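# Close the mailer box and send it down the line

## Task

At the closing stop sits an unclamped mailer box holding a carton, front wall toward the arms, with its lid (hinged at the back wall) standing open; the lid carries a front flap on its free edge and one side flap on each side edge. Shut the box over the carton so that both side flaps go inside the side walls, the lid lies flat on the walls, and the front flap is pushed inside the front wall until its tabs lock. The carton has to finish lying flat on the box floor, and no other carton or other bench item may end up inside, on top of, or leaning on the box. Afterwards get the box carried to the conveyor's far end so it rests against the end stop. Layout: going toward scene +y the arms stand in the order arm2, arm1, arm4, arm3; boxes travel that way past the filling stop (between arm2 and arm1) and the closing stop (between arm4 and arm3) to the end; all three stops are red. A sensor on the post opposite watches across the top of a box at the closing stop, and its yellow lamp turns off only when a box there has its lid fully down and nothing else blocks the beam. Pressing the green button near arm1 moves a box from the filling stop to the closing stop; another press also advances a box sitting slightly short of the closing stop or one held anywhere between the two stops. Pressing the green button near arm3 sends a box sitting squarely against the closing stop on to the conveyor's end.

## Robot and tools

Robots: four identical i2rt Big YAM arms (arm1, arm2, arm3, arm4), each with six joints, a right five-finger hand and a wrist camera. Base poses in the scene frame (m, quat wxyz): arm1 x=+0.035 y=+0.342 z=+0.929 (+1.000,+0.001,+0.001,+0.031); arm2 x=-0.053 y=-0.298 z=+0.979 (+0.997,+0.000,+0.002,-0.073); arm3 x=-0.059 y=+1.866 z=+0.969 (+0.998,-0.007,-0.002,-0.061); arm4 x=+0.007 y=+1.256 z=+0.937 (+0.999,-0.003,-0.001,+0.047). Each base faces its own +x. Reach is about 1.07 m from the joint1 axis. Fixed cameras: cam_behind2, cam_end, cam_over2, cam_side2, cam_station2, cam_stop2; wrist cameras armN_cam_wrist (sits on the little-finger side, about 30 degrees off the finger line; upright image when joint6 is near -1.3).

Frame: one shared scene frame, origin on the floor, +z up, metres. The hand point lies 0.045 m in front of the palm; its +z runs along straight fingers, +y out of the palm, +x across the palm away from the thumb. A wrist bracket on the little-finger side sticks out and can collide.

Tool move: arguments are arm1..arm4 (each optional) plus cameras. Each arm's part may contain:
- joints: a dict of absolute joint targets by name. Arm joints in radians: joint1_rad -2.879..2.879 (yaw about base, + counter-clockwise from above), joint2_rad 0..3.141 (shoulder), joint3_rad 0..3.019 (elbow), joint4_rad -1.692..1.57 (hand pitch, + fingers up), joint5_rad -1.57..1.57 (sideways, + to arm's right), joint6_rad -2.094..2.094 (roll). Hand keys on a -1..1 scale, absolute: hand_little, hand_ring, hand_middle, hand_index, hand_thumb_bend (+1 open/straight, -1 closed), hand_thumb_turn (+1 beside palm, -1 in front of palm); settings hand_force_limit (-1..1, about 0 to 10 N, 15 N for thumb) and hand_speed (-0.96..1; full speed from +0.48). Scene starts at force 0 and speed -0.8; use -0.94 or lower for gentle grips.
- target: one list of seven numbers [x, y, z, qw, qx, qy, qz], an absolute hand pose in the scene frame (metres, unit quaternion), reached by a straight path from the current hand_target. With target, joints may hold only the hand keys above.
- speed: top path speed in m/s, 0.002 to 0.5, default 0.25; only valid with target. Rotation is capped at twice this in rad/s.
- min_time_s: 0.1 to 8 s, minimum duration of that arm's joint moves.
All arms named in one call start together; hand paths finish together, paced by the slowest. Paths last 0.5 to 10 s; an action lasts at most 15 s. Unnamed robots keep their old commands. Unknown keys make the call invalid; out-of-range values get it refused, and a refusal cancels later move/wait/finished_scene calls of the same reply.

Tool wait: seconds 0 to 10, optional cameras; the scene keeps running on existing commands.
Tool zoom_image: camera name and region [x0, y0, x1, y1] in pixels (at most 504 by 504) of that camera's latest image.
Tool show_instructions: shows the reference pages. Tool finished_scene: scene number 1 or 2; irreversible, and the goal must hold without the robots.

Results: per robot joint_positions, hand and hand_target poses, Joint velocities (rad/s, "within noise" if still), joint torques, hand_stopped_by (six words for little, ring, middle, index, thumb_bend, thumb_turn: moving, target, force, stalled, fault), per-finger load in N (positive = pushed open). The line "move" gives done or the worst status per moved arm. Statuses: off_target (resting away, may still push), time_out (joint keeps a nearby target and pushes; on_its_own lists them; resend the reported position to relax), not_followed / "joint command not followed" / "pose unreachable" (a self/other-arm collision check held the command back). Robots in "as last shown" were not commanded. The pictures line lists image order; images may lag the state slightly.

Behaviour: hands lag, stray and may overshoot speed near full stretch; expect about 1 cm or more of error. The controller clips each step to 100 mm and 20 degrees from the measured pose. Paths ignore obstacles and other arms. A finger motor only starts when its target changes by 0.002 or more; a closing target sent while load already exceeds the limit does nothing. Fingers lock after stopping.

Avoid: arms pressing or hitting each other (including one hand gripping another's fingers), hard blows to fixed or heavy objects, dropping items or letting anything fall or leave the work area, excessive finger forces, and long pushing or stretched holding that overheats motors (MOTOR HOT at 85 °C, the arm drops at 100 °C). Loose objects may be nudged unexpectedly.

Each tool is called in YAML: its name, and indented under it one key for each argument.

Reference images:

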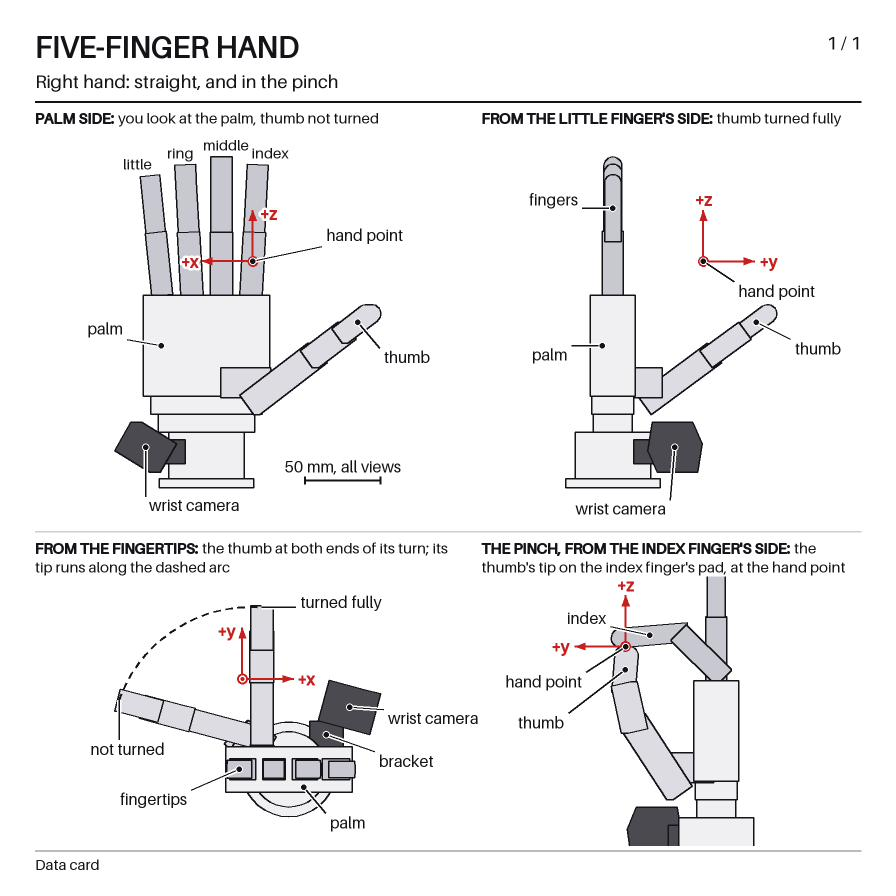

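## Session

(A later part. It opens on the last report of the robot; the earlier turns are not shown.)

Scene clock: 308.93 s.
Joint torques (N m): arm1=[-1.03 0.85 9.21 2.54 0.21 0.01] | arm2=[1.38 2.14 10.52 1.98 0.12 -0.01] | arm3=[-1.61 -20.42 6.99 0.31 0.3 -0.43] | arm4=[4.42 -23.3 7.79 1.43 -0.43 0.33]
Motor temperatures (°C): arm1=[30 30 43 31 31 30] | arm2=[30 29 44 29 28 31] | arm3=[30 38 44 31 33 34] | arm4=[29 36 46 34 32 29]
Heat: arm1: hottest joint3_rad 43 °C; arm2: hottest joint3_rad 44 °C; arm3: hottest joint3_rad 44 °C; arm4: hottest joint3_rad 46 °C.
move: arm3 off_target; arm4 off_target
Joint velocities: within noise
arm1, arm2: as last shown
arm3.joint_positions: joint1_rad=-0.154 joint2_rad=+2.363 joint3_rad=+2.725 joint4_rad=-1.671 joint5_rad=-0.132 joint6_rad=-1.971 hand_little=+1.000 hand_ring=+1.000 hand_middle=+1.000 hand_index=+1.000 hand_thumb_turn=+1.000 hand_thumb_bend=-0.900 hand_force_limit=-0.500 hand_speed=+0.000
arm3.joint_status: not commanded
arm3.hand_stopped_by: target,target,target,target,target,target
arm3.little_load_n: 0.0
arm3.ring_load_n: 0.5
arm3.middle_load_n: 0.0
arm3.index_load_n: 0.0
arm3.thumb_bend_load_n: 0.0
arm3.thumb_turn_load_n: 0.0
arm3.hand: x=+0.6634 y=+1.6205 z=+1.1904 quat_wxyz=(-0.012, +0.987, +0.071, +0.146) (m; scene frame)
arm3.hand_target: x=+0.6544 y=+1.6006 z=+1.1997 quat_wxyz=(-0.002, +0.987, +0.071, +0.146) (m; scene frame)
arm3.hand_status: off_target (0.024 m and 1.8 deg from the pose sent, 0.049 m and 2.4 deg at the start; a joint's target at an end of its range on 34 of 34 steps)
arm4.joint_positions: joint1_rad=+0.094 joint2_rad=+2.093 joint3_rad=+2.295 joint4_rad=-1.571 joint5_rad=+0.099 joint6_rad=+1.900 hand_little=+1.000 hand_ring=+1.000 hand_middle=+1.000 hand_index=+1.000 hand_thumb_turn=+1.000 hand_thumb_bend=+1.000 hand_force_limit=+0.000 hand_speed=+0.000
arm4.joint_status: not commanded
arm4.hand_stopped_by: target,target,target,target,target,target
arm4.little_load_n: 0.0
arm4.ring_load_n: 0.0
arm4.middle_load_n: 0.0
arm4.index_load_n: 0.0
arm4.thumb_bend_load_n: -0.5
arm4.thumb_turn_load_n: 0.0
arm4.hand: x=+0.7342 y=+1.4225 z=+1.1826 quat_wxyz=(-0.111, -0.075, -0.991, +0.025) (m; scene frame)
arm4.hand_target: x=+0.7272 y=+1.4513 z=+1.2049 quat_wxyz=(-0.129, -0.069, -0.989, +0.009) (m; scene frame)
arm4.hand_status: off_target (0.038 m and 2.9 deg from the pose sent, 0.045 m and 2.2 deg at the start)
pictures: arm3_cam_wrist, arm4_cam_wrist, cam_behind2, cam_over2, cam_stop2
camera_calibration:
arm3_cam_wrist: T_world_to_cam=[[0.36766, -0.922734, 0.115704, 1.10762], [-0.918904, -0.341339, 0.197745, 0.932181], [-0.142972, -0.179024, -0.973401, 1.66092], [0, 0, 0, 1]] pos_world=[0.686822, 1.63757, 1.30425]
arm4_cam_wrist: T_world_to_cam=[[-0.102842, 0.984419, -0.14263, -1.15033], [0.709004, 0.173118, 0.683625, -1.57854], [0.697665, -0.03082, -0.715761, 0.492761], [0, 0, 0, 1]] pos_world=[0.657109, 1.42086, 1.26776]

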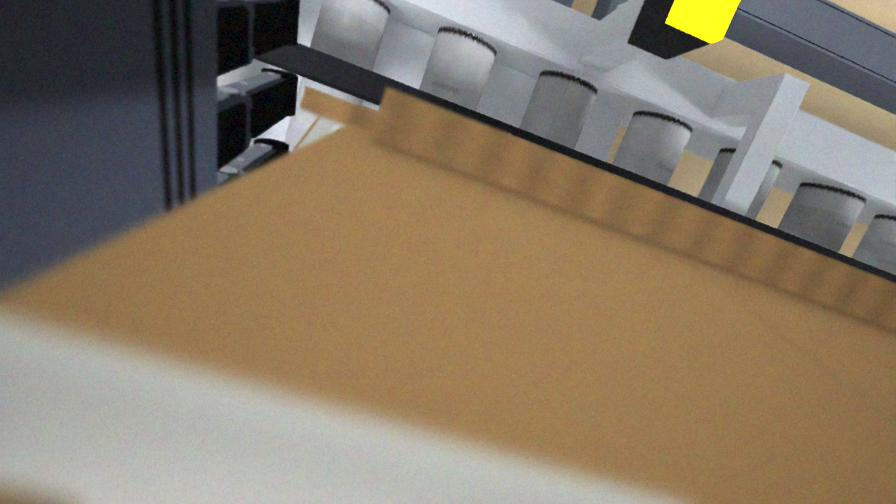

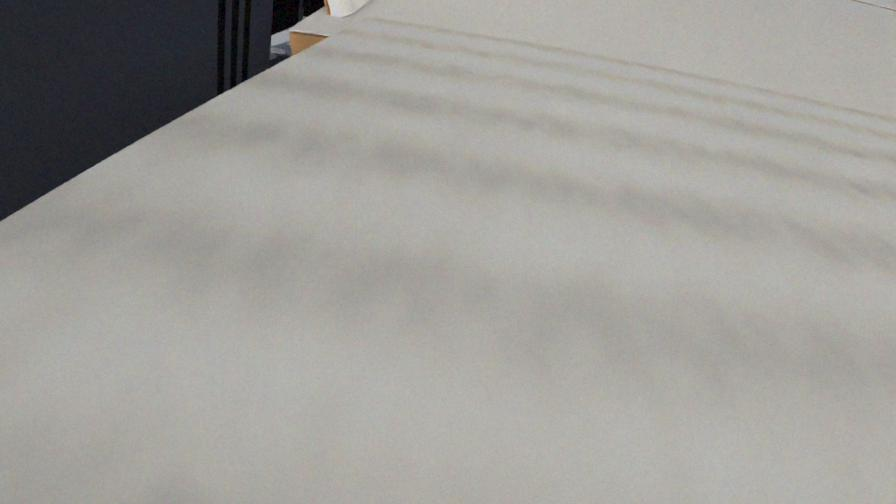

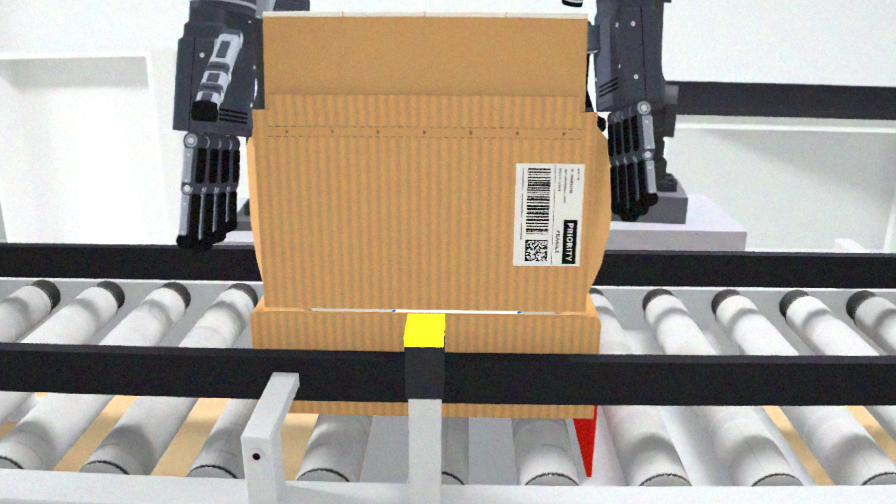

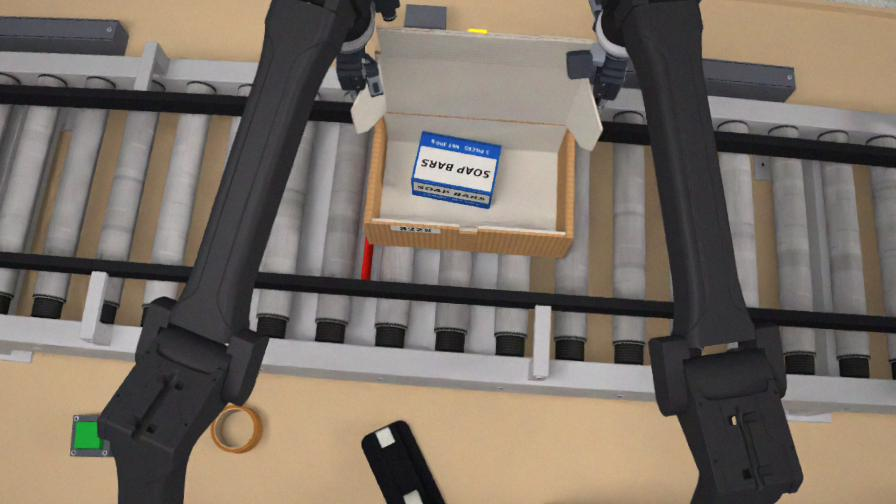

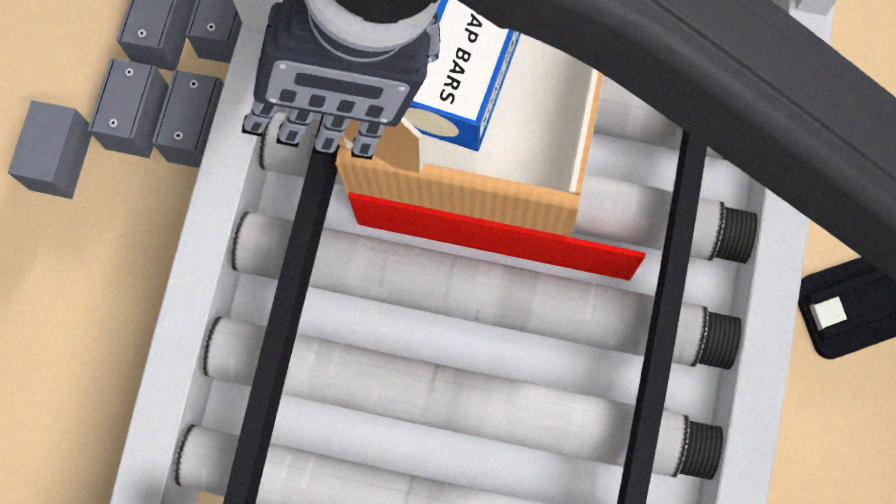

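move:
  arm3: {"target": [0.655, 1.580, 1.200, -0.0091, 0.9890, 0.0692, 0.1302], "speed": 0.08}
  arm4: {"target": [0.728, 1.475, 1.205, 0.1302, 0.0692, 0.9890, -0.0091], "speed": 0.08}

move:
  arm4: {"joints": {"hand_index": 0.0, "hand_speed": -0.7, "hand_force_limit": -0.7}}
  arm3: {"joints": {"hand_little": 0.0, "hand_speed": -0.7, "hand_force_limit": -0.7}}
  cameras: ["arm3_cam_wrist","cam_over2","cam_behind2","cam_stop2","cam_station2"]

Scene clock: 310.27 s.
Joint torques (N m): arm1=[-1.03 0.85 9.21 2.52 0.21 0] | arm2=[1.49 2.37 10.5 1.92 0.13 -0.03] | arm3=[-2.73 -19.31 9.1 0.25 0.4 -0.5] | arm4=[6.07 -21.42 9.5 0.96 -0.77 0.34]
Motor temperatures (°C): arm1=[30 30 43 31 31 30] | arm2=[30 29 44 29 28 31] | arm3=[30 38 44 31 33 34] | arm4=[29 36 46 34 32 29]
Heat: arm1: hottest joint3_rad 43 °C; arm2: hottest joint3_rad 44 °C; arm3: hottest joint3_rad 44 °C; arm4: hottest joint3_rad 46 °C.
move: arm3 off_target; arm4 off_target
Joint velocities: within noise
arm1, arm2: as last shown
arm3.joint_positions: joint1_rad=-0.168 joint2_rad=+2.363 joint3_rad=+2.725 joint4_rad=-1.671 joint5_rad=-0.141 joint6_rad=-1.993 hand_little=+1.000 hand_ring=+1.000 hand_middle=+1.000 hand_index=+1.000 hand_thumb_turn=+1.000 hand_thumb_bend=-0.900 hand_force_limit=-0.500 hand_speed=+0.000
arm3.joint_status: not commanded
arm3.hand_stopped_by: target,target,target,target,target,target
arm3.little_load_n: 0.0
arm3.ring_load_n: 0.0
arm3.middle_load_n: 0.0
arm3.index_load_n: 0.0
arm3.thumb_bend_load_n: 0.0
arm3.thumb_turn_load_n: 0.0
arm3.hand: x=+0.6618 y=+1.6115 z=+1.1905 quat_wxyz=(-0.013, +0.986, +0.075, +0.147) (m; scene frame)
arm3.hand_target: x=+0.6535 y=+1.5809 z=+1.1997 quat_wxyz=(+0.001, +0.986, +0.071, +0.152) (m; scene frame)
arm3.hand_status: off_target (0.034 m and 2.2 deg from the pose sent, 0.042 m and 1.8 deg at the start; a joint's target at an end of its range on 31 of 31 steps)
arm4.joint_positions: joint1_rad=+0.107 joint2_rad=+2.092 joint3_rad=+2.295 joint4_rad=-1.571 joint5_rad=+0.114 joint6_rad=+1.926 hand_little=+1.000 hand_ring=+1.000 hand_middle=+1.000 hand_index=+1.000 hand_thumb_turn=+1.000 hand_thumb_bend=+1.000 hand_force_limit=+0.000 hand_speed=+0.000
arm4.joint_status: not commanded
arm4.hand_stopped_by: target,target,target,target,target,target
arm4.little_load_n: 0.0
arm4.ring_load_n: 0.0
arm4.middle_load_n: 0.0
arm4.index_load_n: 0.0
arm4.thumb_bend_load_n: 0.0
arm4.thumb_turn_load_n: 0.0
arm4.hand: x=+0.7339 y=+1.4282 z=+1.1834 quat_wxyz=(-0.114, -0.083, -0.990, +0.029) (m; scene frame)
arm4.hand_target: x=+0.7260 y=+1.4735 z=+1.2049 quat_wxyz=(-0.130, -0.069, -0.989, +0.008) (m; scene frame)
arm4.hand_status: off_target (0.052 m and 3.3 deg from the pose sent, 0.058 m and 2.9 deg at the start)
pictures: none

Scene clock: 311.97 s.
Joint torques (N m): arm1=[-1.03 0.91 9.2 2.54 0.21 0.01] | arm2=[1.55 2.14 10.58 1.92 0.11 -0.02] | arm3=[-2.49 -19.19 9.06 0.25 0.43 -0.48] | arm4=[5.89 -22.01 9.7 1.07 -0.73 0.38]
Motor temperatures (°C): arm1=[30 30 43 31 31 30] | arm2=[30 29 44 29 28 31] | arm3=[30 38 44 31 33 34] | arm4=[29 36 46 34 32 29]
Heat: arm1: hottest joint3_rad 43 °C; arm2: hottest joint3_rad 44 °C; arm3: hottest joint3_rad 44 °C; arm4: hottest joint3_rad 46 °C.
move: arm3 done; arm4 done
Joint velocities: within noise
arm1, arm2: as last shown
arm3.joint_positions: joint1_rad=-0.168 joint2_rad=+2.363 joint3_rad=+2.725 joint4_rad=-1.671 joint5_rad=-0.141 joint6_rad=-1.994 hand_little=+0.000 hand_ring=+1.000 hand_middle=+1.000 hand_index=+1.000 hand_thumb_turn=+1.000 hand_thumb_bend=-0.900 hand_force_limit=-0.700 hand_speed=-0.700
arm3.joint_status: all done
arm3.hand_stopped_by: target,target,target,target,target,target
arm3.little_load_n: 0.0
arm3.ring_load_n: 0.0
arm3.middle_load_n: 0.0
arm3.index_load_n: 0.0
arm3.thumb_bend_load_n: 0.0
arm3.thumb_turn_load_n: 0.0
arm3.hand: x=+0.6618 y=+1.6114 z=+1.1905 quat_wxyz=(-0.013, +0.986, +0.076, +0.147) (m; scene frame)
arm3.hand_target: x=+0.6535 y=+1.5808 z=+1.1997 quat_wxyz=(+0.001, +0.986, +0.071, +0.152) (m; scene frame)
arm3.hand_status: not commanded
arm4.joint_positions: joint1_rad=+0.107 joint2_rad=+2.092 joint3_rad=+2.295 joint4_rad=-1.571 joint5_rad=+0.114 joint6_rad=+1.927 hand_little=+1.000 hand_ring=+1.000 hand_middle=+1.000 hand_index=+0.000 hand_thumb_turn=+1.000 hand_thumb_bend=+1.000 hand_force_limit=-0.700 hand_speed=-0.700
arm4.joint_status: all done
arm4.hand_stopped_by: target,target,target,target,target,target
arm4.little_load_n: 0.0
arm4.ring_load_n: 0.0
arm4.middle_load_n: 0.0
arm4.index_load_n: 0.0
arm4.thumb_bend_load_n: 0.0
arm4.thumb_turn_load_n: 0.0
arm4.hand: x=+0.7340 y=+1.4282 z=+1.1834 quat_wxyz=(-0.114, -0.083, -0.990, +0.029) (m; scene frame)
arm4.hand_target: x=+0.7260 y=+1.4735 z=+1.2049 quat_wxyz=(-0.130, -0.069, -0.989, +0.008) (m; scene frame)
arm4.hand_status: not commanded
pictures: arm3_cam_wrist, cam_behind2, cam_over2, cam_station2, cam_stop2
camera_calibration:
arm3_cam_wrist: T_world_to_cam=[[0.376214, -0.919308, 0.115479, 1.08892], [-0.916231, -0.350596, 0.193916, 0.94535], [-0.137783, -0.178759, -0.974198, 1.65636], [0, 0, 0, 1]] pos_world=[0.68471, 1.62857, 1.30455]

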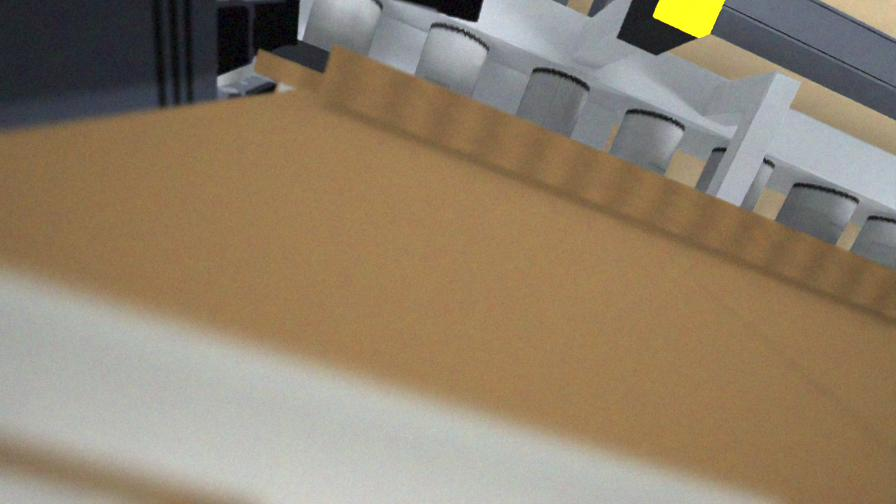

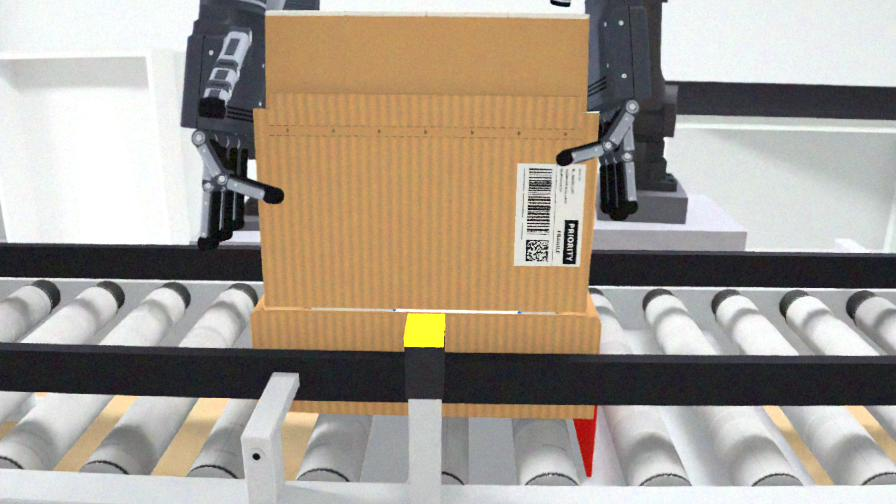

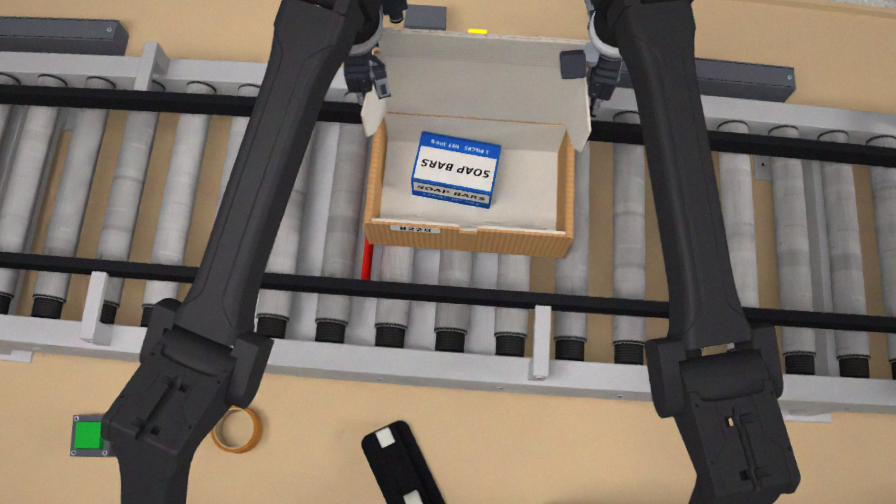

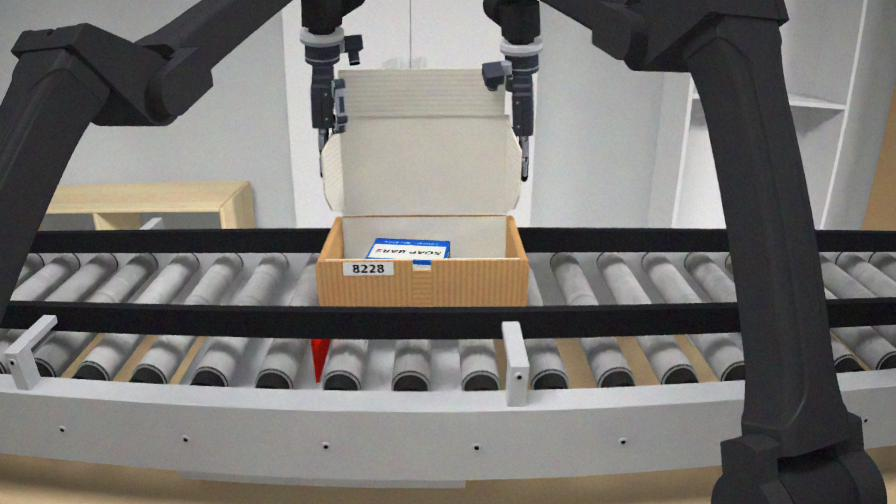

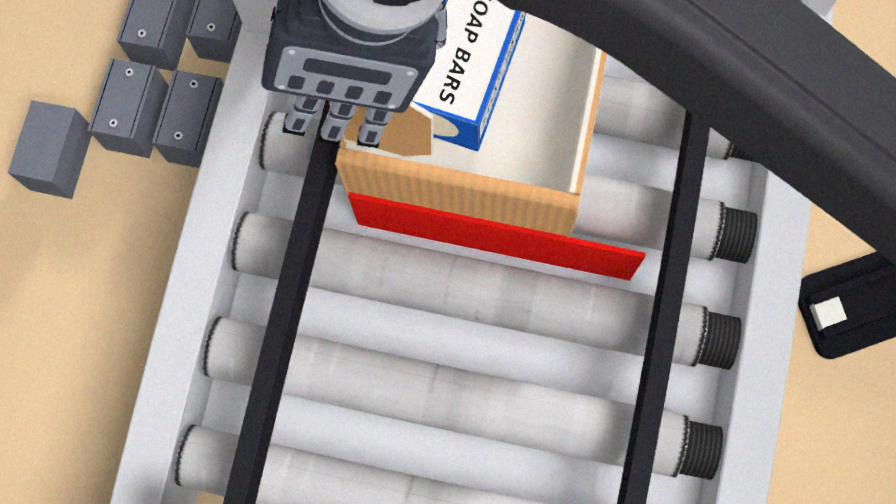

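move:
  arm3: {"target": [0.630, 1.590, 1.200, -0.0091, 0.9890, 0.0692, 0.1302], "speed": 0.08}
  cameras: ["cam_over2","cam_behind2","cam_stop2"]

Scene clock: 313.63 s.
Joint torques (N m): arm1=[-1.08 0.91 9.2 2.54 0.21 0] | arm2=[1.32 2.26 10.51 1.84 0.12 -0.01] | arm3=[-2.49 -21.25 6.84 0.5 0.41 -0.37] | arm4=[5.77 -21.66 9.52 1.28 -0.74 0.34]
Motor temperatures (°C): arm1=[30 30 43 31 31 30] | arm2=[30 29 44 29 28 31] | arm3=[30 38 44 31 33 34] | arm4=[29 36 46 34 32 29]
Heat: arm1: hottest joint3_rad 43 °C; arm2: hottest joint3_rad 44 °C; arm3: hottest joint3_rad 44 °C; arm4: hottest joint3_rad 46 °C.
move: arm3 off_target
Joint velocities: within noise
arm1, arm2, arm4: as last shown
arm3.joint_positions: joint1_rad=-0.169 joint2_rad=+2.299 joint3_rad=+2.592 joint4_rad=-1.659 joint5_rad=-0.141 joint6_rad=-1.999 hand_little=+0.000 hand_ring=+1.000 hand_middle=+1.000 hand_index=+1.000 hand_thumb_turn=+1.000 hand_thumb_bend=-0.900 hand_force_limit=-0.700 hand_speed=-0.700
arm3.joint_status: not commanded
arm3.hand_stopped_by: target,target,target,target,target,target
arm3.little_load_n: 0.0
arm3.ring_load_n: 0.0
arm3.middle_load_n: 0.0
arm3.index_load_n: 0.0
arm3.thumb_bend_load_n: 0.0
arm3.thumb_turn_load_n: 0.0
arm3.hand: x=+0.6414 y=+1.6172 z=+1.1816 quat_wxyz=(-0.023, +0.990, +0.076, +0.121) (m; scene frame)
arm3.hand_target: x=+0.6296 y=+1.5907 z=+1.1998 quat_wxyz=(-0.009, +0.989, +0.069, +0.129) (m; scene frame)
arm3.hand_status: off_target (0.035 m and 2.1 deg from the pose sent, 0.040 m and 2.2 deg at the start; a joint's target at an end of its range on 9 of 42 steps)
arm4.joint_positions: joint1_rad=+0.113 joint2_rad=+2.091 joint3_rad=+2.295 joint4_rad=-1.581 joint5_rad=+0.114 joint6_rad=+1.927 hand_little=+1.000 hand_ring=+1.000 hand_middle=+1.000 hand_index=+0.000 hand_thumb_turn=+1.000 hand_thumb_bend=+1.000 hand_force_limit=-0.700 hand_speed=-0.700
arm4.hand: x=+0.7304 y=+1.4318 z=+1.1826 quat_wxyz=(-0.110, -0.080, -0.990, +0.030) (m; scene frame)
arm4.hand_target: x=+0.7259 y=+1.4735 z=+1.2050 quat_wxyz=(-0.130, -0.069, -0.989, +0.008) (m; scene frame)
pictures: cam_behind2, cam_over2, cam_stop2

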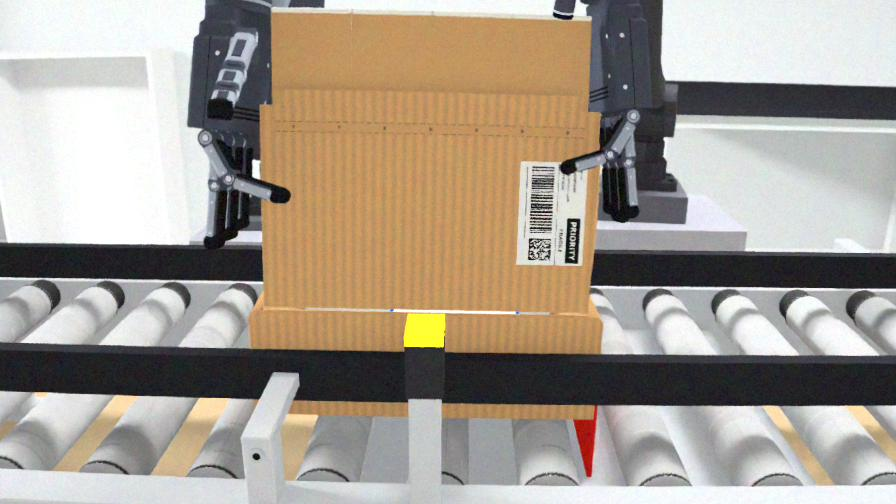

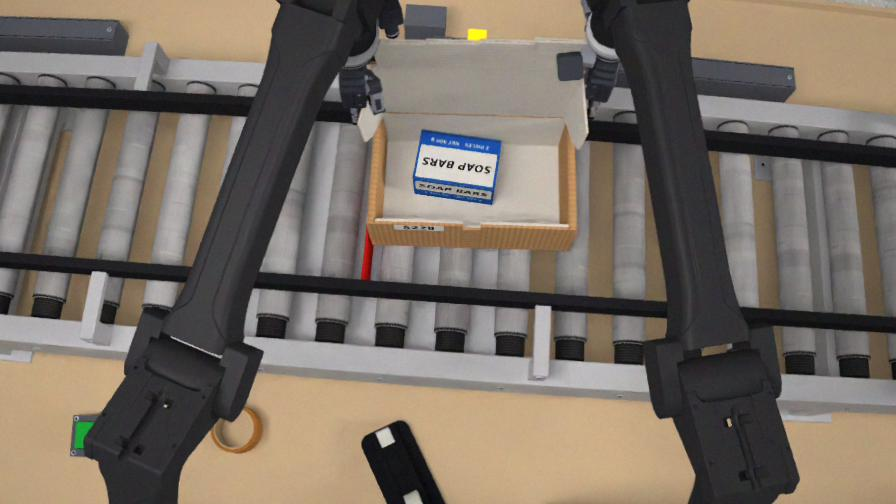

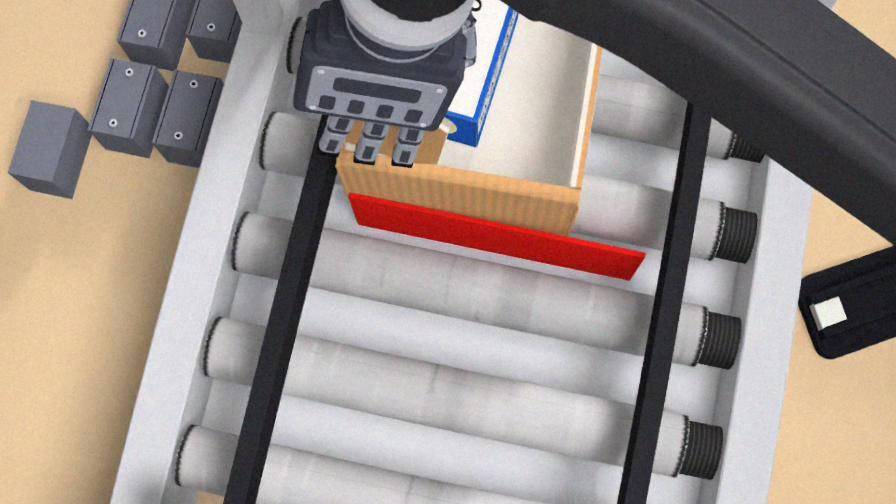

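move:
  arm4: {"target": [0.660, 1.480, 1.198, 0.1732, 0.0687, 0.9824, -0.0121], "speed": 0.07}
  arm3: {"target": [0.590, 1.578, 1.178, -0.0121, 0.9824, 0.0687, 0.1732], "speed": 0.07}
  cameras: ["cam_over2","cam_behind2","cam_stop2","cam_station2"]

Scene clock: 316.23 s.
Joint torques (N m): arm1=[-1.03 0.91 9.21 2.55 0.21 0.01] | arm2=[1.2 2.2 10.56 1.96 0.12 -0.01] | arm3=[-3.78 -18.37 7.5 1.16 0.48 -0.4] | arm4=[6.53 -18.78 7.99 1.7 -0.73 0.34]
Motor temperatures (°C): arm1=[30 30 43 31 31 30] | arm2=[30 29 44 29 28 31] | arm3=[30 38 43 31 33 34] | arm4=[29 36 45 34 32 29]
Heat: arm1: hottest joint3_rad 43 °C; arm2: hottest joint3_rad 44 °C; arm3: hottest joint3_rad 43 °C; arm4: hottest joint3_rad 45 °C.
move: arm3 off_target; arm4 off_target
Joint velocities: within noise
arm1, arm2: as last shown
arm3.joint_positions: joint1_rad=-0.201 joint2_rad=+2.032 joint3_rad=+2.083 joint4_rad=-1.355 joint5_rad=-0.195 joint6_rad=-2.032 hand_little=+0.000 hand_ring=+1.000 hand_middle=+1.000 hand_index=+1.000 hand_thumb_turn=+1.000 hand_thumb_bend=-0.900 hand_force_limit=-0.700 hand_speed=-0.700
arm3.joint_status: not commanded
arm3.hand_stopped_by: target,target,target,target,target,target
arm3.little_load_n: 0.0
arm3.ring_load_n: 0.0
arm3.middle_load_n: 0.0
arm3.index_load_n: 0.0
arm3.thumb_bend_load_n: 0.0
arm3.thumb_turn_load_n: 0.0
arm3.hand: x=+0.6002 y=+1.6168 z=+1.1645 quat_wxyz=(-0.032, +0.983, +0.082, +0.160) (m; scene frame)
arm3.hand_target: x=+0.5889 y=+1.5791 z=+1.1779 quat_wxyz=(-0.012, +0.983, +0.068, +0.172) (m; scene frame)
arm3.hand_status: off_target (0.042 m and 3.2 deg from the pose sent, 0.065 m and 6.3 deg at the start)
arm4.joint_positions: joint1_rad=+0.155 joint2_rad=+1.819 joint3_rad=+1.851 joint4_rad=-1.323 joint5_rad=+0.164 joint6_rad=+1.962 hand_little=+1.000 hand_ring=+1.000 hand_middle=+1.000 hand_index=+0.000 hand_thumb_turn=+1.000 hand_thumb_bend=+1.000 hand_force_limit=-0.700 hand_speed=-0.700
arm4.joint_status: not commanded
arm4.hand_stopped_by: target,target,target,target,target,target
arm4.little_load_n: 0.0
arm4.ring_load_n: 0.0
arm4.middle_load_n: 0.0
arm4.index_load_n: 0.0
arm4.thumb_bend_load_n: 0.0
arm4.thumb_turn_load_n: 0.0
arm4.hand: x=+0.6698 y=+1.4369 z=+1.1828 quat_wxyz=(-0.159, -0.081, -0.983, +0.036) (m; scene frame)
arm4.hand_target: x=+0.6587 y=+1.4786 z=+1.1977 quat_wxyz=(-0.172, -0.068, -0.983, +0.012) (m; scene frame)
arm4.hand_status: off_target (0.047 m and 3.5 deg from the pose sent, 0.087 m and 7.7 deg at the start)
pictures: cam_behind2, cam_over2, cam_station2, cam_stop2

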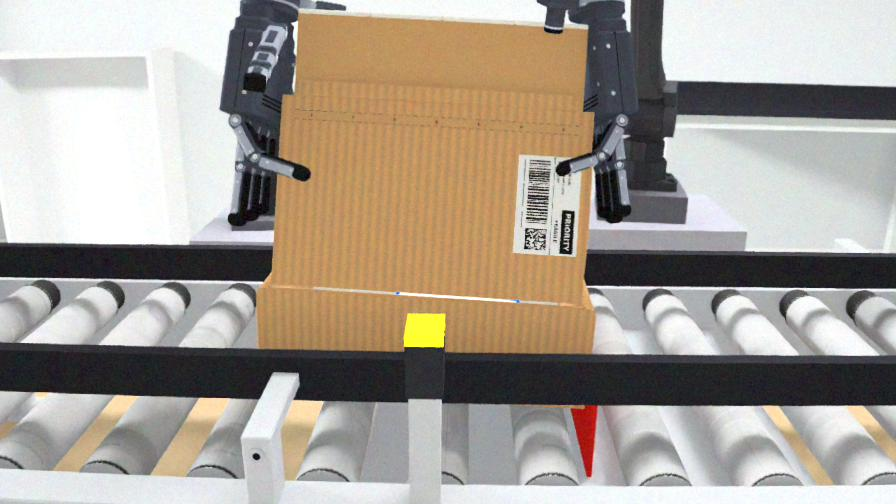

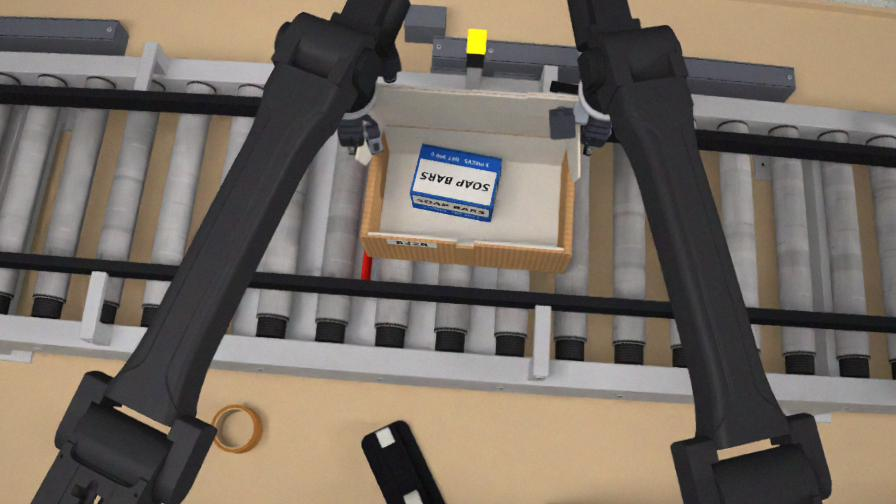

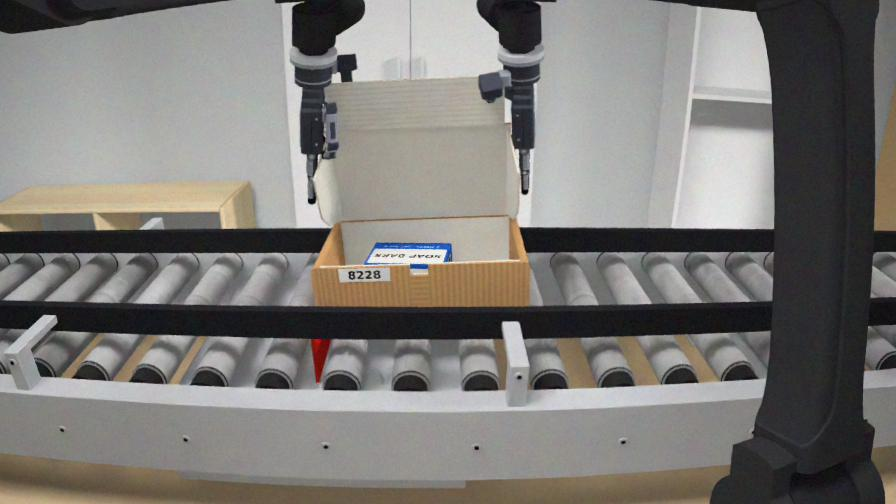

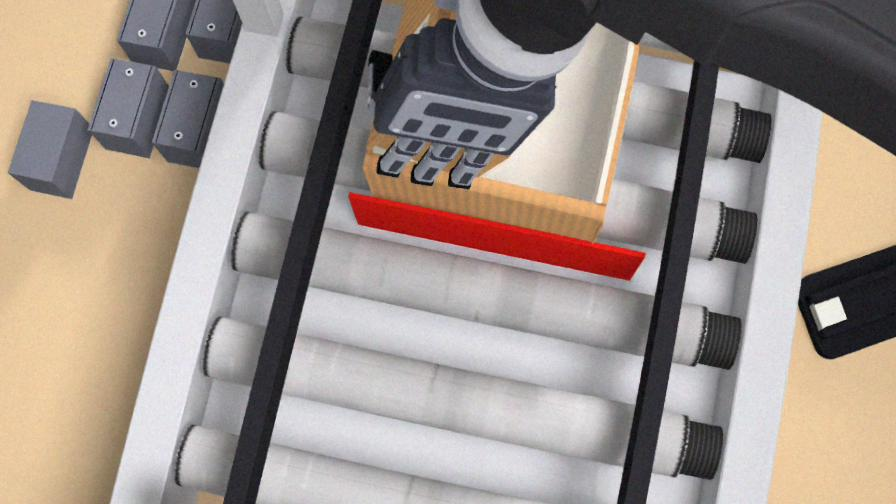

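move:
  arm4: {"target": [0.585, 1.472, 1.198, 0.2159, 0.0681, 0.9739, -0.0151], "speed": 0.07}
  arm3: {"target": [0.540, 1.568, 1.172, -0.0151, 0.9739, 0.0681, 0.2159], "speed": 0.07}
  cameras: ["cam_over2","cam_behind2","cam_stop2","cam_station2"]

Scene clock: 318.47 s.
Joint torques (N m): arm1=[-1.03 0.91 9.21 2.54 0.21 0] | arm2=[1.38 2.08 10.52 1.94 0.12 -0.01] | arm3=[-4.01 -16.56 8.2 1.29 0.55 -0.35] | arm4=[6.36 -15.85 8.49 1.81 -1.05 0.27]
Motor temperatures (°C): arm1=[30 30 43 31 31 30] | arm2=[30 29 44 29 28 31] | arm3=[30 39 43 31 33 34] | arm4=[29 36 45 34 32 29]
Heat: arm1: hottest joint3_rad 43 °C; arm2: hottest joint3_rad 44 °C; arm3: hottest joint3_rad 43 °C; arm4: hottest joint3_rad 45 °C.
move: arm3 off_target; arm4 off_target
Joint velocities: within noise
arm1, arm2: as last shown
arm3.joint_positions: joint1_rad=-0.258 joint2_rad=+1.850 joint3_rad=+1.766 joint4_rad=-1.166 joint5_rad=-0.260 joint6_rad=-2.077 hand_little=+0.000 hand_ring=+1.000 hand_middle=+1.000 hand_index=+1.000 hand_thumb_turn=+1.000 hand_thumb_bend=-0.900 hand_force_limit=-0.700 hand_speed=-0.700
arm3.joint_status: not commanded
arm3.hand_stopped_by: target,target,target,target,target,target
arm3.little_load_n: 0.0
arm3.ring_load_n: 0.0
arm3.middle_load_n: 0.0
arm3.index_load_n: 0.5
arm3.thumb_bend_load_n: 0.0
arm3.thumb_turn_load_n: 0.0
arm3.hand: x=+0.5500 y=+1.6081 z=+1.1536 quat_wxyz=(-0.041, +0.976, +0.084, +0.199) (m; scene frame)
arm3.hand_target: x=+0.5387 y=+1.5694 z=+1.1721 quat_wxyz=(-0.015, +0.974, +0.068, +0.215) (m; scene frame)
arm3.hand_status: off_target (0.045 m and 4.0 deg from the pose sent, 0.078 m and 7.0 deg at the start)
arm4.joint_positions: joint1_rad=+0.201 joint2_rad=+1.571 joint3_rad=+1.497 joint4_rad=-1.149 joint5_rad=+0.225 joint6_rad=+2.001 hand_little=+1.000 hand_ring=+1.000 hand_middle=+1.000 hand_index=+0.000 hand_thumb_turn=+1.000 hand_thumb_bend=+1.000 hand_force_limit=-0.700 hand_speed=-0.700
arm4.joint_status: not commanded
arm4.hand_stopped_by: target,target,target,target,target,target
arm4.little_load_n: 0.5
arm4.ring_load_n: 0.0
arm4.middle_load_n: 0.0
arm4.index_load_n: 0.0
arm4.thumb_bend_load_n: 0.0
arm4.thumb_turn_load_n: 0.0
arm4.hand: x=+0.5945 y=+1.4326 z=+1.1803 quat_wxyz=(-0.202, -0.085, -0.975, +0.045) (m; scene frame)
arm4.hand_target: x=+0.5839 y=+1.4705 z=+1.1978 quat_wxyz=(-0.215, -0.068, -0.974, +0.015) (m; scene frame)
arm4.hand_status: off_target (0.044 m and 4.3 deg from the pose sent, 0.093 m and 7.1 deg at the start)
pictures: cam_behind2, cam_over2, cam_station2, cam_stop2

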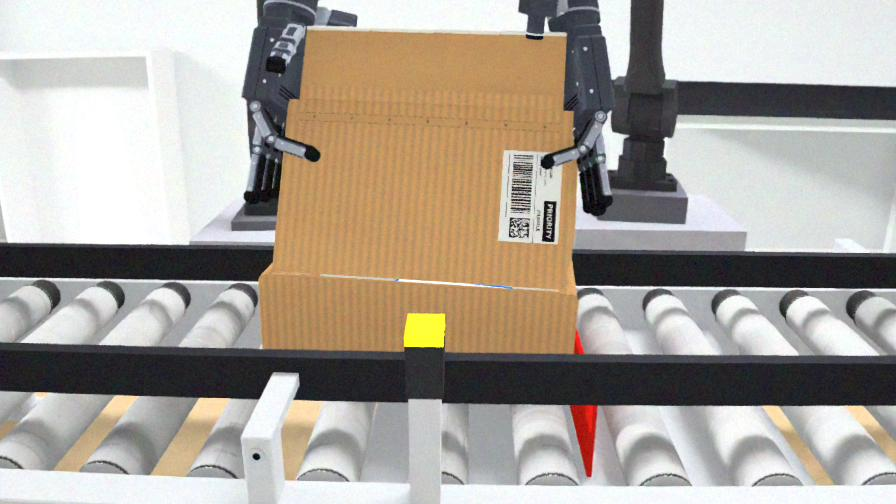

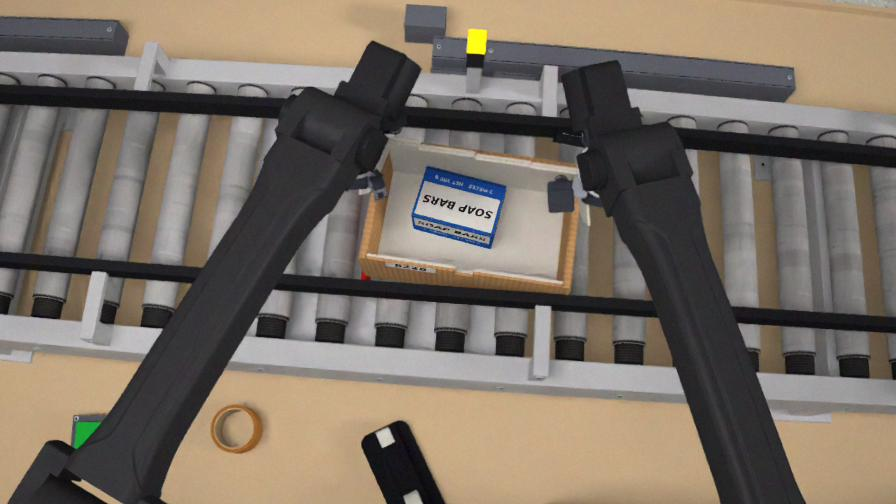

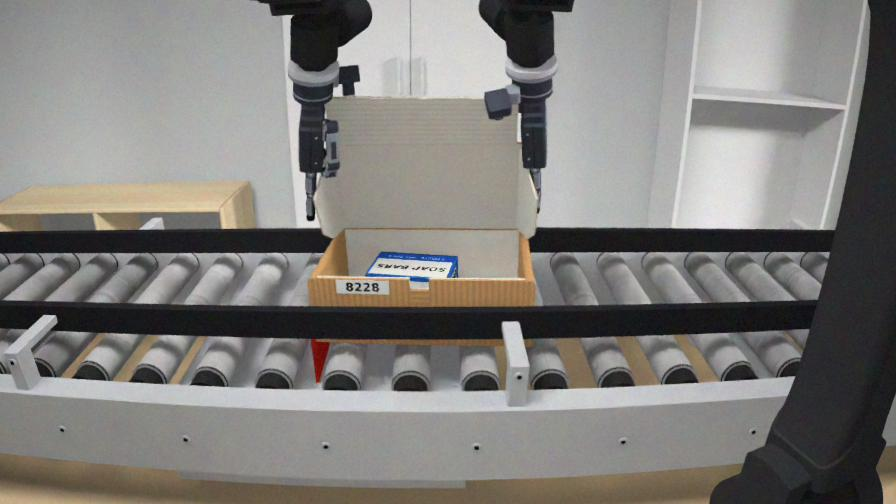

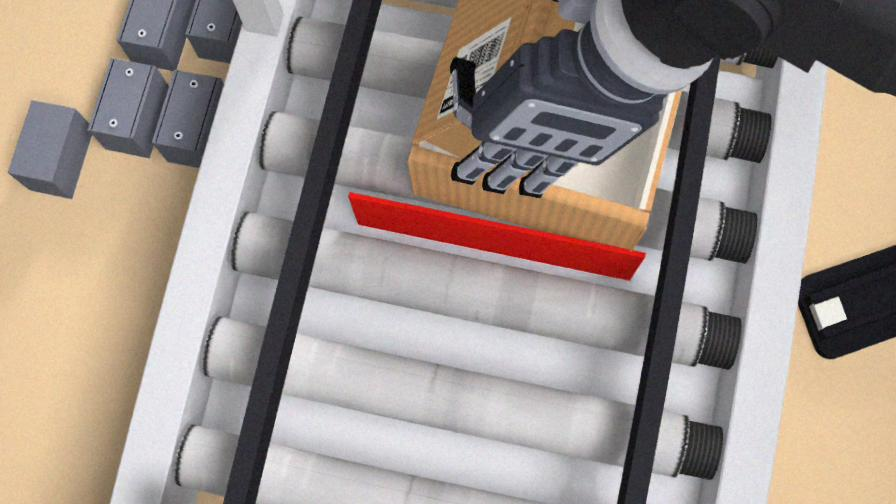

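move:
  arm4: {"target": [0.542, 1.472, 1.194, 0.2749, 0.0671, 0.9589, -0.0192], "speed": 0.06}
  arm3: {"target": [0.511, 1.560, 1.160, -0.0192, 0.9589, 0.0671, 0.2749], "speed": 0.06}
  cameras: ["cam_over2","cam_behind2","cam_stop2","cam_station2"]

Scene clock: 320.60 s.
Joint torques (N m): arm1=[-1.03 0.85 9.21 2.54 0.21 0] | arm2=[1.44 2.2 10.58 1.94 0.11 -0.01] | arm3=[-4.72 -14.8 8.06 1.68 0.55 -0.33] | arm4=[6.12 -13.16 8.35 1.57 -0.72 0.28]
Motor temperatures (°C): arm1=[30 30 43 31 31 30] | arm2=[30 29 44 29 28 31] | arm3=[30 39 43 31 33 34] | arm4=[29 36 45 34 33 29]
Heat: arm1: hottest joint3_rad 43 °C; arm2: hottest joint3_rad 44 °C; arm3: hottest joint3_rad 43 °C; arm4: hottest joint3_rad 45 °C.
move: arm3 off_target; arm4 off_target
Joint velocities: within noise
arm1, arm2: as last shown
arm2.middle_load_n: 0.5
arm3.joint_positions: joint1_rad=-0.302 joint2_rad=+1.724 joint3_rad=+1.540 joint4_rad=-0.970 joint5_rad=-0.343 joint6_rad=-2.096 hand_little=+0.000 hand_ring=+1.000 hand_middle=+1.000 hand_index=+1.000 hand_thumb_turn=+1.000 hand_thumb_bend=-0.900 hand_force_limit=-0.700 hand_speed=-0.700
arm3.joint_status: not commanded
arm3.hand_stopped_by: target,target,target,target,target,target
arm3.little_load_n: 0.0
arm3.ring_load_n: 0.0
arm3.middle_load_n: 0.0
arm3.index_load_n: 0.5
arm3.thumb_bend_load_n: 0.5
arm3.thumb_turn_load_n: 0.0
arm3.hand: x=+0.5236 y=+1.6063 z=+1.1444 quat_wxyz=(-0.049, +0.961, +0.086, +0.258) (m; scene frame)
arm3.hand_target: x=+0.5095 y=+1.5620 z=+1.1601 quat_wxyz=(-0.018, +0.959, +0.063, +0.274) (m; scene frame)
arm3.hand_status: off_target (0.050 m and 4.4 deg from the pose sent, 0.062 m and 9.5 deg at the start; a joint's target at an end of its range on 31 of 51 steps)
arm4.joint_positions: joint1_rad=+0.252 joint2_rad=+1.416 joint3_rad=+1.274 joint4_rad=-0.978 joint5_rad=+0.297 joint6_rad=+2.032 hand_little=+1.000 hand_ring=+1.000 hand_middle=+1.000 hand_index=+0.000 hand_thumb_turn=+1.000 hand_thumb_bend=+1.000 hand_force_limit=-0.700 hand_speed=-0.700
arm4.joint_status: not commanded
arm4.hand_stopped_by: target,target,target,target,target,target
arm4.little_load_n: 0.0
arm4.ring_load_n: 0.0
arm4.middle_load_n: 0.0
arm4.index_load_n: 0.0
arm4.thumb_bend_load_n: 0.0
arm4.thumb_turn_load_n: 0.0
arm4.hand: x=+0.5548 y=+1.4344 z=+1.1777 quat_wxyz=(-0.262, -0.088, -0.960, +0.048) (m; scene frame)
arm4.hand_target: x=+0.5413 y=+1.4704 z=+1.1936 quat_wxyz=(-0.274, -0.067, -0.959, +0.019) (m; scene frame)
arm4.hand_status: off_target (0.043 m and 4.4 deg from the pose sent, 0.067 m and 9.3 deg at the start)
pictures: cam_behind2, cam_over2, cam_station2, cam_stop2

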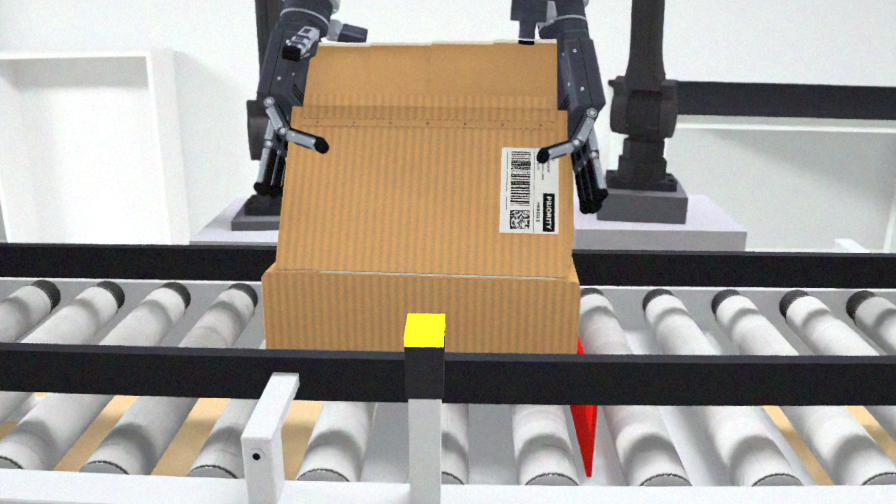

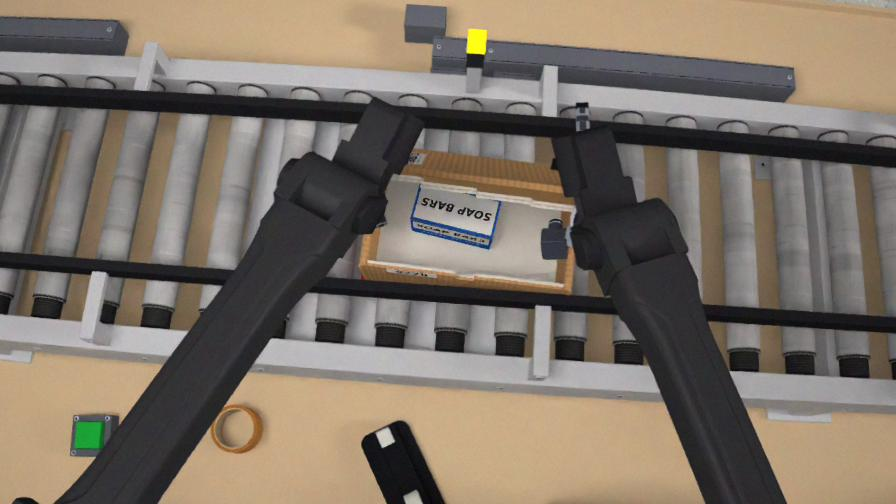

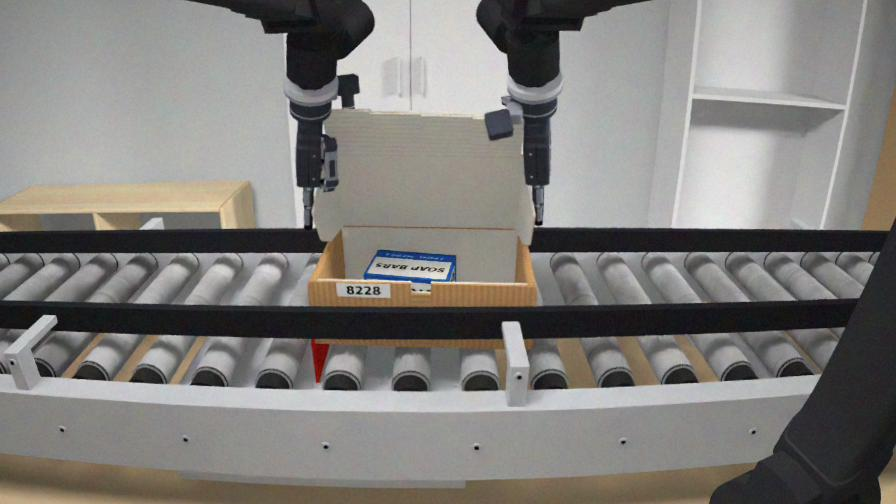

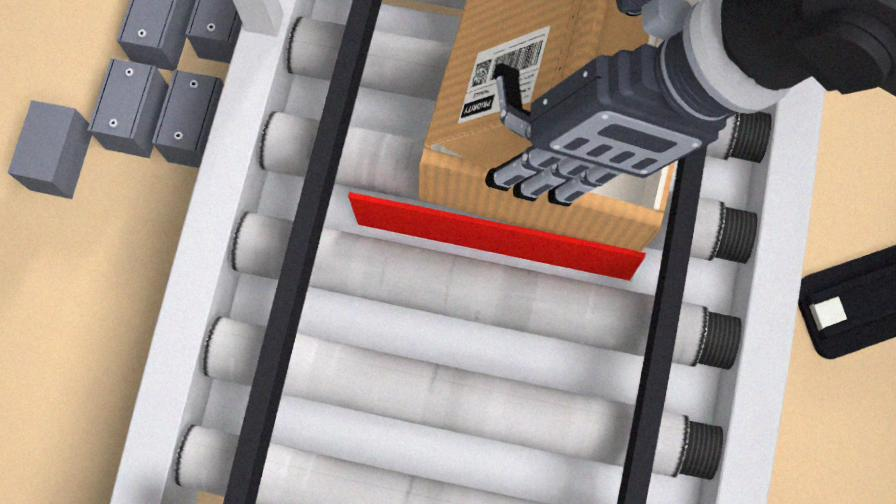

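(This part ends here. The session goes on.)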